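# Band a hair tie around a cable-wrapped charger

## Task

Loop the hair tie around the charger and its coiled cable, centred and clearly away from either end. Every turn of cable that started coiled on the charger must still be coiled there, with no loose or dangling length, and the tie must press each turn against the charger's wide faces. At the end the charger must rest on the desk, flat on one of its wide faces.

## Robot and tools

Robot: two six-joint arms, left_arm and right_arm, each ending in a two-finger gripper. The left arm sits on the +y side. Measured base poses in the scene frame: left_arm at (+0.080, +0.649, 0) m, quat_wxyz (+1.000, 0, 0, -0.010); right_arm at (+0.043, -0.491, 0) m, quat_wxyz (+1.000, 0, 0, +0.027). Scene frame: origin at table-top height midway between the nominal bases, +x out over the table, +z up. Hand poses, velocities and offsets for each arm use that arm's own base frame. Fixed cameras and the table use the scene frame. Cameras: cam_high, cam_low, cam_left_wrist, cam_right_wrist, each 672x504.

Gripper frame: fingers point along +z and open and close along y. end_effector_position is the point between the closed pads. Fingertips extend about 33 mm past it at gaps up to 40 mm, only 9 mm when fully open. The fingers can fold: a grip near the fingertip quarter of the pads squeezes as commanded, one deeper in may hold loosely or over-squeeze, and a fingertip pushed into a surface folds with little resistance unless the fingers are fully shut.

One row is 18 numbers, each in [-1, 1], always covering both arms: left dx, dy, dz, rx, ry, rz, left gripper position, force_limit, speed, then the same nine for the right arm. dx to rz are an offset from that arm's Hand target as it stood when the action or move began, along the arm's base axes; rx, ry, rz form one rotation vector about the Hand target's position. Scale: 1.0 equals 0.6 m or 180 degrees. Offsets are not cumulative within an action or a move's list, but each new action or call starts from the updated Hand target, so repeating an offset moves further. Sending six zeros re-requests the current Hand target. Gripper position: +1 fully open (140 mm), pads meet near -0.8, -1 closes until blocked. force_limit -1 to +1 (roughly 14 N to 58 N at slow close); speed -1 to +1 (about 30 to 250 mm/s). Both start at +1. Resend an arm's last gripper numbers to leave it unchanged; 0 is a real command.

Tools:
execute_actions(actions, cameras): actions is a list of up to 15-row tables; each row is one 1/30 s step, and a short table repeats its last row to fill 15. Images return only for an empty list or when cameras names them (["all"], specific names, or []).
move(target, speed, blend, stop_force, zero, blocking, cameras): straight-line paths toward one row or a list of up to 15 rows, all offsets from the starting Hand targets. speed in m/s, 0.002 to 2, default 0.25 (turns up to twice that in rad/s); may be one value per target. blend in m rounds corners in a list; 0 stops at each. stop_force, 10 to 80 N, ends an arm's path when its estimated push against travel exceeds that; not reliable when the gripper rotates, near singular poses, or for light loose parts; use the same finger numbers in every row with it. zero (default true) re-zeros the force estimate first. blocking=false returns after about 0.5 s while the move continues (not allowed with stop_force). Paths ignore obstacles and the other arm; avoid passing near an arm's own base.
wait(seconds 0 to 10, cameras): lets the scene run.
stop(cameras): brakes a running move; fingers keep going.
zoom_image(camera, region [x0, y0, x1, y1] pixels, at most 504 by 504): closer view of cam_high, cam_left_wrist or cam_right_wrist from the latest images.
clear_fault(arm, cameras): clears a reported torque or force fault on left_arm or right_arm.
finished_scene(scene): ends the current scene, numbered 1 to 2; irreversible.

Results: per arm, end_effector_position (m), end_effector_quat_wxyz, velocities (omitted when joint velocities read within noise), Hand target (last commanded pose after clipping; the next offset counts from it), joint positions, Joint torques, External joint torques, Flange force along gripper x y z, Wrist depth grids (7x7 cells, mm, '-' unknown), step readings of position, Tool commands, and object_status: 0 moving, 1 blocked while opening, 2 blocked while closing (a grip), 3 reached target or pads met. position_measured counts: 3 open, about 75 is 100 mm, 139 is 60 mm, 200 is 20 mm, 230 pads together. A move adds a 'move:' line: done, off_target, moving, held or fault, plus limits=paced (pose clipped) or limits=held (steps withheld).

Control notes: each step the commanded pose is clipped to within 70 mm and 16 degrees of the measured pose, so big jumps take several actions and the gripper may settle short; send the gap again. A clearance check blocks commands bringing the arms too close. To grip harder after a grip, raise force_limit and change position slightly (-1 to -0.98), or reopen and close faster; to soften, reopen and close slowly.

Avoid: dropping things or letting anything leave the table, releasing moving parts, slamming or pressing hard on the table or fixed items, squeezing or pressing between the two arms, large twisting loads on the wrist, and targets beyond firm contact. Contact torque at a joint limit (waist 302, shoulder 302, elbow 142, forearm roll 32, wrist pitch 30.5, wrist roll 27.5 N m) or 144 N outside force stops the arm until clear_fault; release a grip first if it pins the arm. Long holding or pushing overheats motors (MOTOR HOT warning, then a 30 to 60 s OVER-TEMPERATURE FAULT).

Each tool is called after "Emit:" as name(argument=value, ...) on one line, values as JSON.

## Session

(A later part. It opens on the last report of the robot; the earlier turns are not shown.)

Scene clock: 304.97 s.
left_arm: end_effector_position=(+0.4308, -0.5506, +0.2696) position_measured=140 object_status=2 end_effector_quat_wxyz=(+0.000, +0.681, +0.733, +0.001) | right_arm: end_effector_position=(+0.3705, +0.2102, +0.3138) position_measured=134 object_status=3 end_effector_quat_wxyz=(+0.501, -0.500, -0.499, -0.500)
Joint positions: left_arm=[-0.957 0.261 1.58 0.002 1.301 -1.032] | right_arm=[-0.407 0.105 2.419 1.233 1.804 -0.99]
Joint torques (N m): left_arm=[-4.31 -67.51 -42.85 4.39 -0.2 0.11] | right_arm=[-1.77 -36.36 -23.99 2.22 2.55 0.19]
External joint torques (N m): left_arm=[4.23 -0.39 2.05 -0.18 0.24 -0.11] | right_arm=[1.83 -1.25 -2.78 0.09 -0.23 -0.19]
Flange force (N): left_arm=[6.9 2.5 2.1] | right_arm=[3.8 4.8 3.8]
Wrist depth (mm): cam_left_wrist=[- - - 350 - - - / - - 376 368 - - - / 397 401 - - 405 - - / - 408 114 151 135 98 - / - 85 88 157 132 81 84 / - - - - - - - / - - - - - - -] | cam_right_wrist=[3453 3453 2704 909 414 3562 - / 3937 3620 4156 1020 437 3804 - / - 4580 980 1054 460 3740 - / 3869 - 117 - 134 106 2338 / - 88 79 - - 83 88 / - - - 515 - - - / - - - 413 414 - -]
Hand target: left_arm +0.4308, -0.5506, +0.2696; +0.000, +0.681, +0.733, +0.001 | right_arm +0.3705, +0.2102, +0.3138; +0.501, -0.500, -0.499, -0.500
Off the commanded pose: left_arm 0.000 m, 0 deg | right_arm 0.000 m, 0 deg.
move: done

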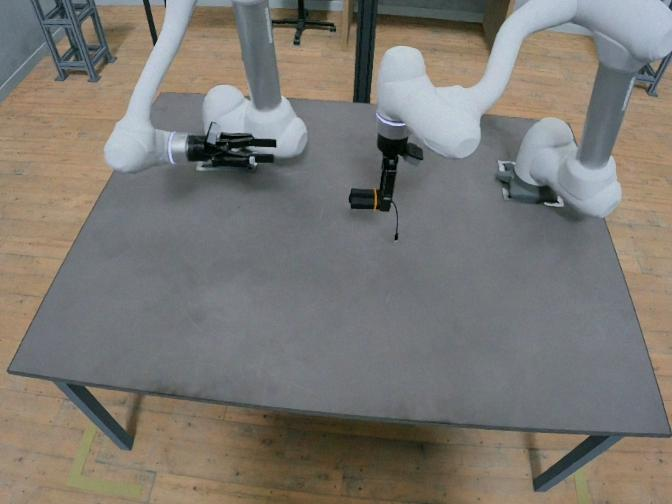

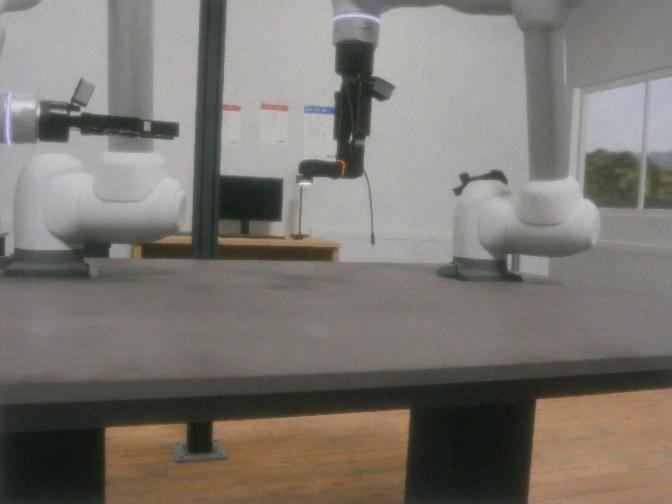

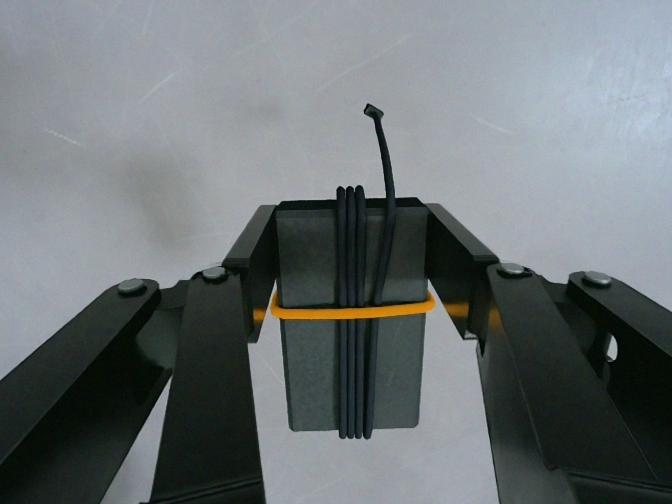

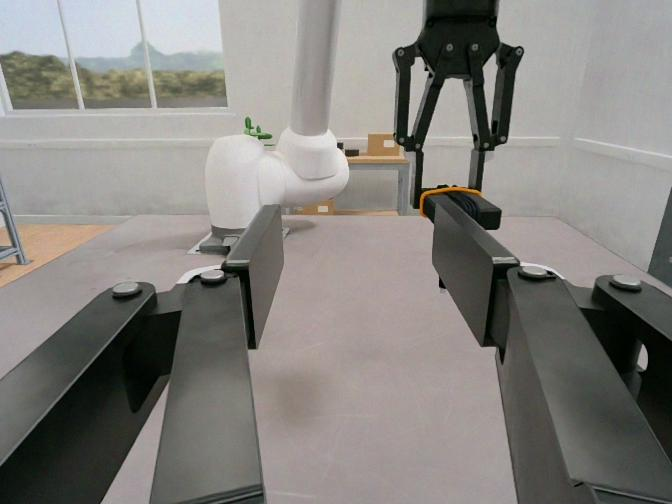

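Emit:
zoom_image(camera="cam_left_wrist", region=[230, 180, 480, 450])

Emit:
zoom_image(camera="cam_low", region=[280, 110, 400, 210])

Emit:
zoom_image(camera="cam_right_wrist", region=[380, 140, 540, 270])

Scaled by 1.867 from the camera's 672x504 image, which has a finer 960x720 frame.

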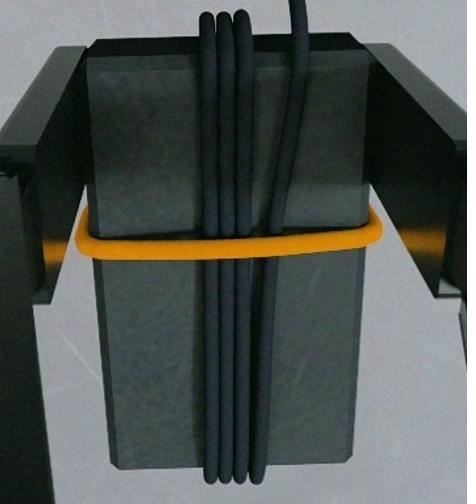

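Scaled by 4.200 from the camera's 672x504 image, which has a finer 960x720 frame.

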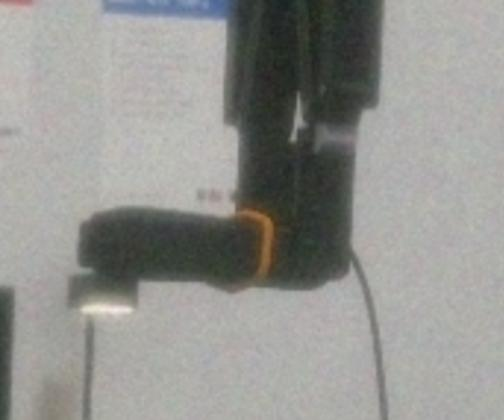

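Scaled by 3.150 from the camera's 672x504 image, which has a finer 960x720 frame.

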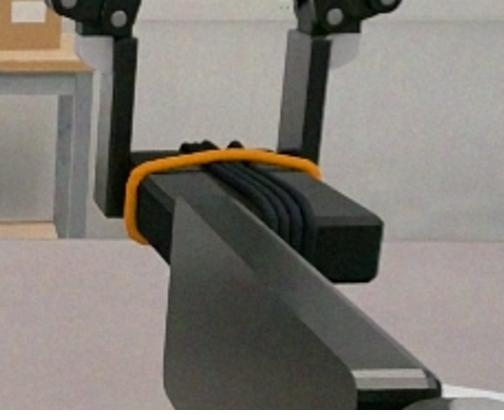

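Emit:
move(target=[[0,0,-0.133,0,0,0,-1,1,-1,0,0,0,0,0,0,-0.04,1,-1],[0,-0.25,-0.366,0,0,0,-1,1,-1,0,0,0,0,0,0,-0.04,1,-1]], speed=[0.15,0.06], blend=0.02, cameras=["all"])

Scene clock: 318.03 s.
left_arm: end_effector_position=(+0.4308, -0.7005, +0.0501) position_measured=140 object_status=2 end_effector_quat_wxyz=(+0.000, +0.681, +0.733, +0.001) | right_arm: end_effector_position=(+0.3705, +0.2102, +0.3138) position_measured=134 object_status=3 end_effector_quat_wxyz=(+0.501, -0.500, -0.499, -0.500)
Joint positions: left_arm=[-1.062 0.585 1.525 0.002 1.033 -1.137] | right_arm=[-0.407 0.105 2.419 1.233 1.804 -0.99]
Joint torques (N m): left_arm=[-3.87 -92.3 -37.88 3.92 -0.2 0.06] | right_arm=[-1.62 -37 -23.95 2.15 2.51 0.19]
External joint torques (N m): left_arm=[4.03 -2.06 1.48 -0.15 0.25 -0.06] | right_arm=[1.61 -0.5 -2.64 0.16 -0.19 -0.19]
Flange force (N): left_arm=[7.5 1.6 -1.1] | right_arm=[2.3 5.4 3.1]
Wrist depth (mm): cam_left_wrist=[- - - - - 162 160 / - - - - - - - / - - - - - - - / - - 122 146 148 97 - / - 85 88 159 155 81 84 / - - - 172 - - - / - - - 246 - - -] | cam_right_wrist=[3506 3349 3349 816 267 248 280 / 4156 3679 3117 898 276 265 304 / 4156 3562 1011 1069 296 286 - / 3804 - 117 - 135 111 2040 / - 88 111 680 363 83 88 / - - 66 - 388 - - / - - 429 413 - - -]
Hand target: left_arm +0.4308, -0.7006, +0.0500; +0.000, +0.681, +0.733, +0.001 | right_arm +0.3705, +0.2102, +0.3138; +0.501, -0.500, -0.499, -0.500
Off the commanded pose: left_arm 0.000 m, 0 deg | right_arm 0.000 m, 0 deg.
move: done

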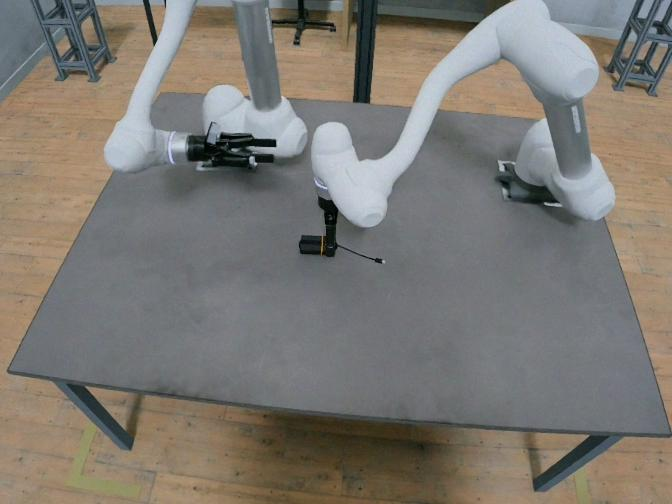

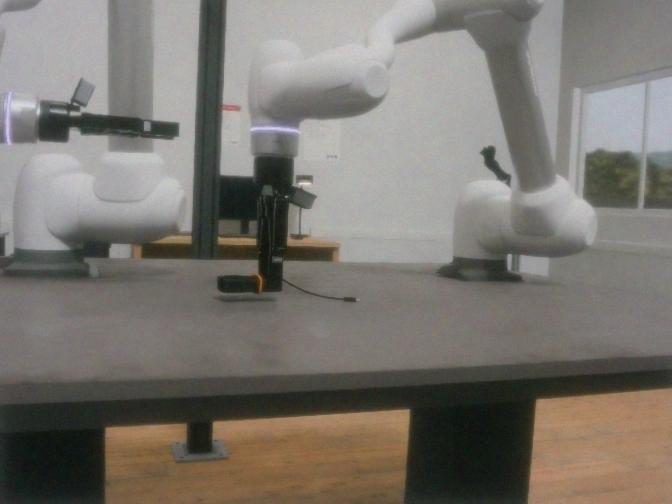

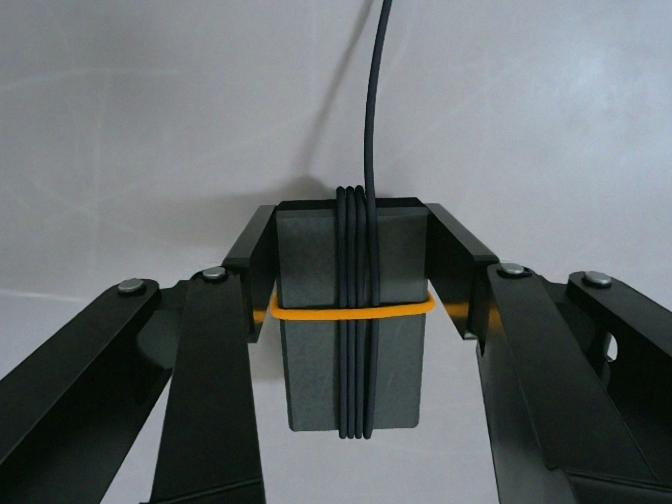

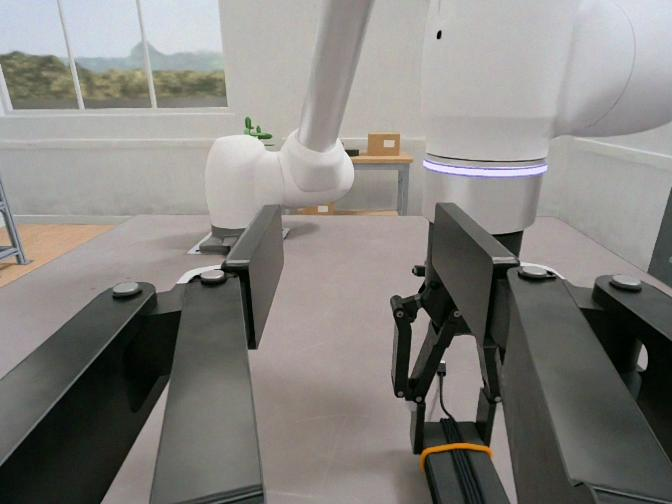

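Emit:
move(target=[0,-0.006,-0.04,0,0,0,-1,1,-1,0,0,0,0,0,0,-0.04,1,-1], speed=0.008, stop_force=10, cameras=["cam_low","cam_left_wrist"])

Scene clock: 321.87 s.
left_arm: end_effector_position=(+0.4308, -0.7027, +0.0370) position_measured=140 object_status=2 end_effector_quat_wxyz=(+0.000, +0.681, +0.733, +0.001) | right_arm: end_effector_position=(+0.3705, +0.2102, +0.3138) position_measured=134 object_status=3 end_effector_quat_wxyz=(+0.501, -0.500, -0.499, -0.500)
Joint positions: left_arm=[-1.064 0.598 1.529 0.002 1.015 -1.138] | right_arm=[-0.407 0.105 2.419 1.233 1.804 -0.99]
Joint torques (N m): left_arm=[-4.11 -81.78 -29.82 4.05 0.02 0.09] | right_arm=[-2.23 -36.8 -23.95 2.14 2.52 0.13]
External joint torques (N m): left_arm=[4.37 -13.03 -6.07 -0.34 0.02 -0.09] | right_arm=[2.22 -0.76 -2.79 0.18 -0.2 -0.13]
Flange force (N): left_arm=[5.2 3.2 -14.9] | right_arm=[3.1 5.9 4.6]
Wrist depth (mm): cam_left_wrist=[- - 150 - - 149 - / - - - - - - - / 171 - 172 - - - - / 178 178 122 150 132 108 185 / - 85 88 161 155 81 84 / - - 203 171 - - - / - - - - - - -] | cam_right_wrist=[3562 3400 3620 779 266 246 292 / 3562 3740 2704 947 275 261 298 / 3740 - 1011 1084 293 287 3206 / 3074 1133 117 - 135 114 1781 / - 88 79 - 358 83 88 / - - - - 390 - - / - - - - 411 - -]
Hand target: left_arm +0.4308, -0.7027, +0.0370; +0.000, +0.681, +0.733, +0.001 (not the last commanded pose) | right_arm +0.3705, +0.2102, +0.3138; +0.501, -0.500, -0.499, -0.500
Off the commanded pose: left_arm 0.011 m, 0 deg | right_arm 0.000 m, 0 deg.
move: contact (left_arm)
Images, in order (width x height): cam_low 672x504, cam_left_wrist 672x504.

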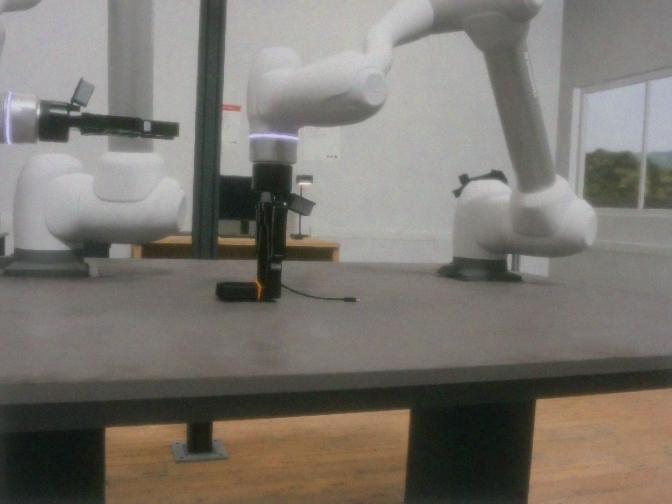

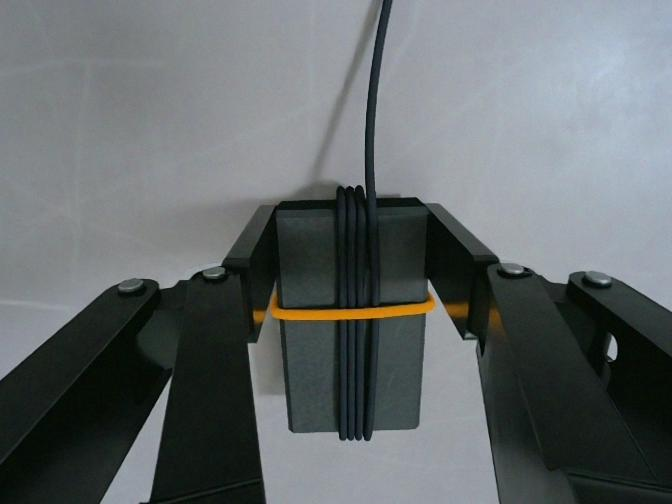

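Emit:
move(target=[[0,0,0,0,0,0,0.12,1,-1,0,0,0,0,0,0,-0.04,1,-1],[0,0,0.2,0,0,0,0.12,1,-1,0,0,0,0,0,0,-0.04,1,-1]], speed=0.15, cameras=["all"])

Scene clock: 326.57 s.
left_arm: end_effector_position=(+0.4308, -0.7026, +0.1569) position_measured=114 object_status=3 end_effector_quat_wxyz=(+0.000, +0.681, +0.733, +0.001) | right_arm: end_effector_position=(+0.3705, +0.2102, +0.3138) position_measured=134 object_status=3 end_effector_quat_wxyz=(+0.501, -0.500, -0.499, -0.500)
Joint positions: left_arm=[-1.064 0.511 1.433 0.002 1.199 -1.138] | right_arm=[-0.407 0.105 2.419 1.233 1.804 -0.99]
Joint torques (N m): left_arm=[-4.06 -87.31 -39.52 4.24 0.02 0.13] | right_arm=[-2.05 -36.94 -24.12 2.16 2.47 0.16]
External joint torques (N m): left_arm=[4.05 -3.32 0.08 -0.16 0.01 -0.13] | right_arm=[2 -0.62 -2.67 0.17 -0.15 -0.17]
Flange force (N): left_arm=[6.6 1.9 -1.9] | right_arm=[2.6 5.7 4.0]
Wrist depth (mm): cam_left_wrist=[- - - - - - 261 / - - - - 273 - - / - 283 283 256 - - - / - - 126 273 141 106 - / - 88 109 - - 87 82 / - - 356 363 - - - / - - - 379 - - -] | cam_right_wrist=[3562 3300 3453 850 268 252 - / 3679 3869 3206 1002 298 270 - / 3300 - 1015 1074 314 313 - / 3679 - 117 - 151 114 1650 / - 88 79 - 346 83 88 / - - - 561 - - - / - - - - - - -]
Hand target: left_arm +0.4308, -0.7027, +0.1570; +0.000, +0.681, +0.733, +0.001 | right_arm +0.3705, +0.2102, +0.3138; +0.501, -0.500, -0.499, -0.500
Off the commanded pose: left_arm 0.000 m, 0 deg | right_arm 0.000 m, 0 deg.
move: done

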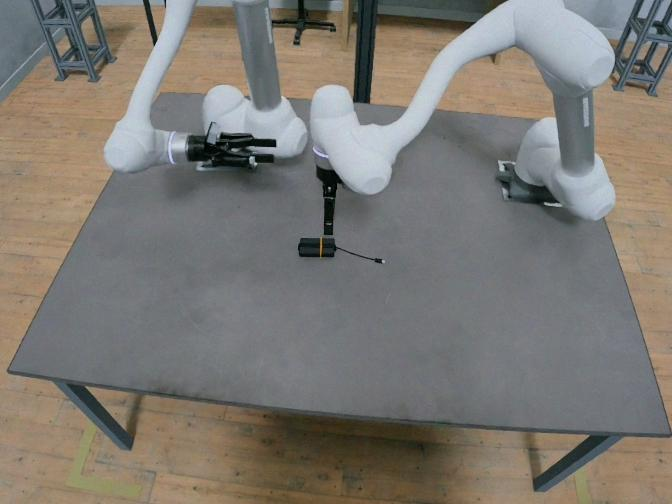

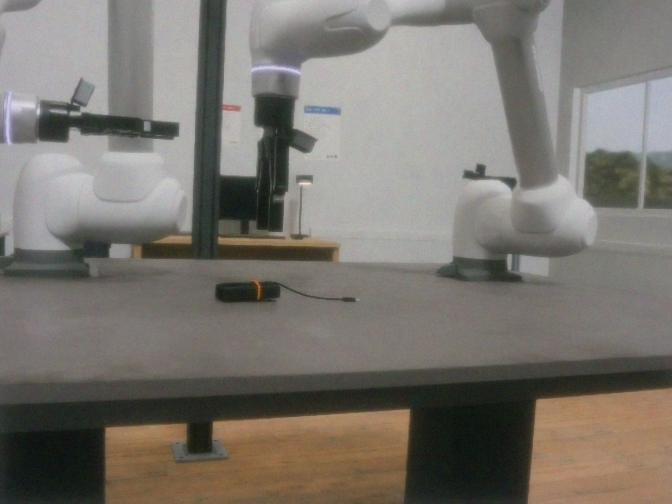

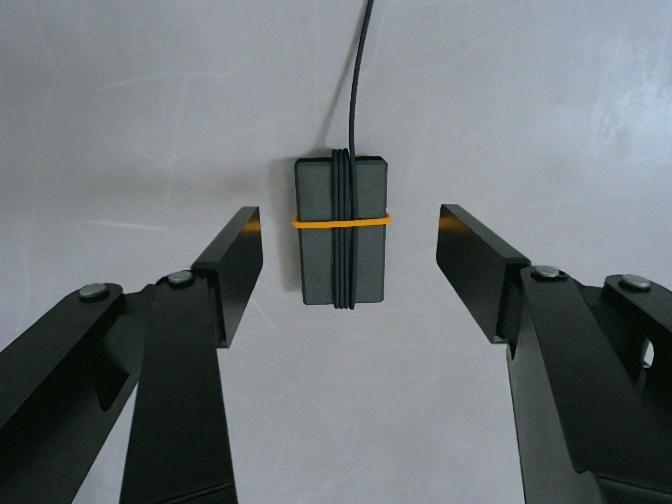

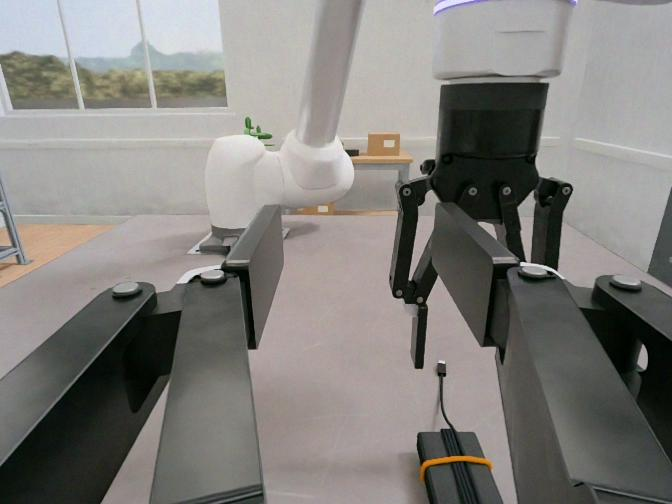

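Emit:
zoom_image(camera="cam_low", region=[200, 260, 370, 320])

Emit:
zoom_image(camera="cam_left_wrist", region=[260, 130, 420, 320])

Emit:
zoom_image(camera="cam_right_wrist", region=[390, 350, 520, 504])

Scaled by 2.965 from the camera's 672x504 image, which has a finer 960x720 frame.

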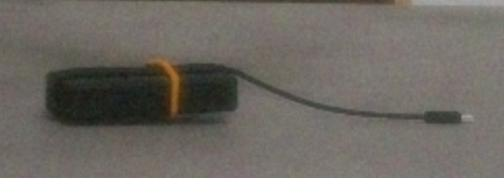

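Scaled by 2.653 from the camera's 672x504 image, which has a finer 960x720 frame.

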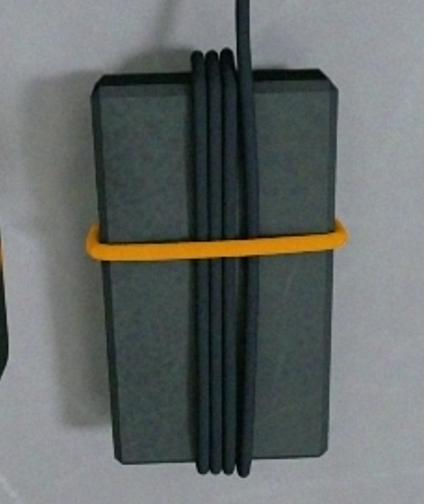

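Scaled by 3.273 from the camera's 672x504 image, which has a finer 960x720 frame.

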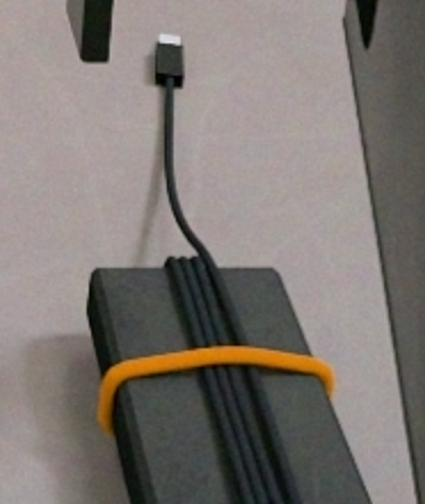

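Emit:
finished_scene(scene=2)

The scene is finished: the task was done.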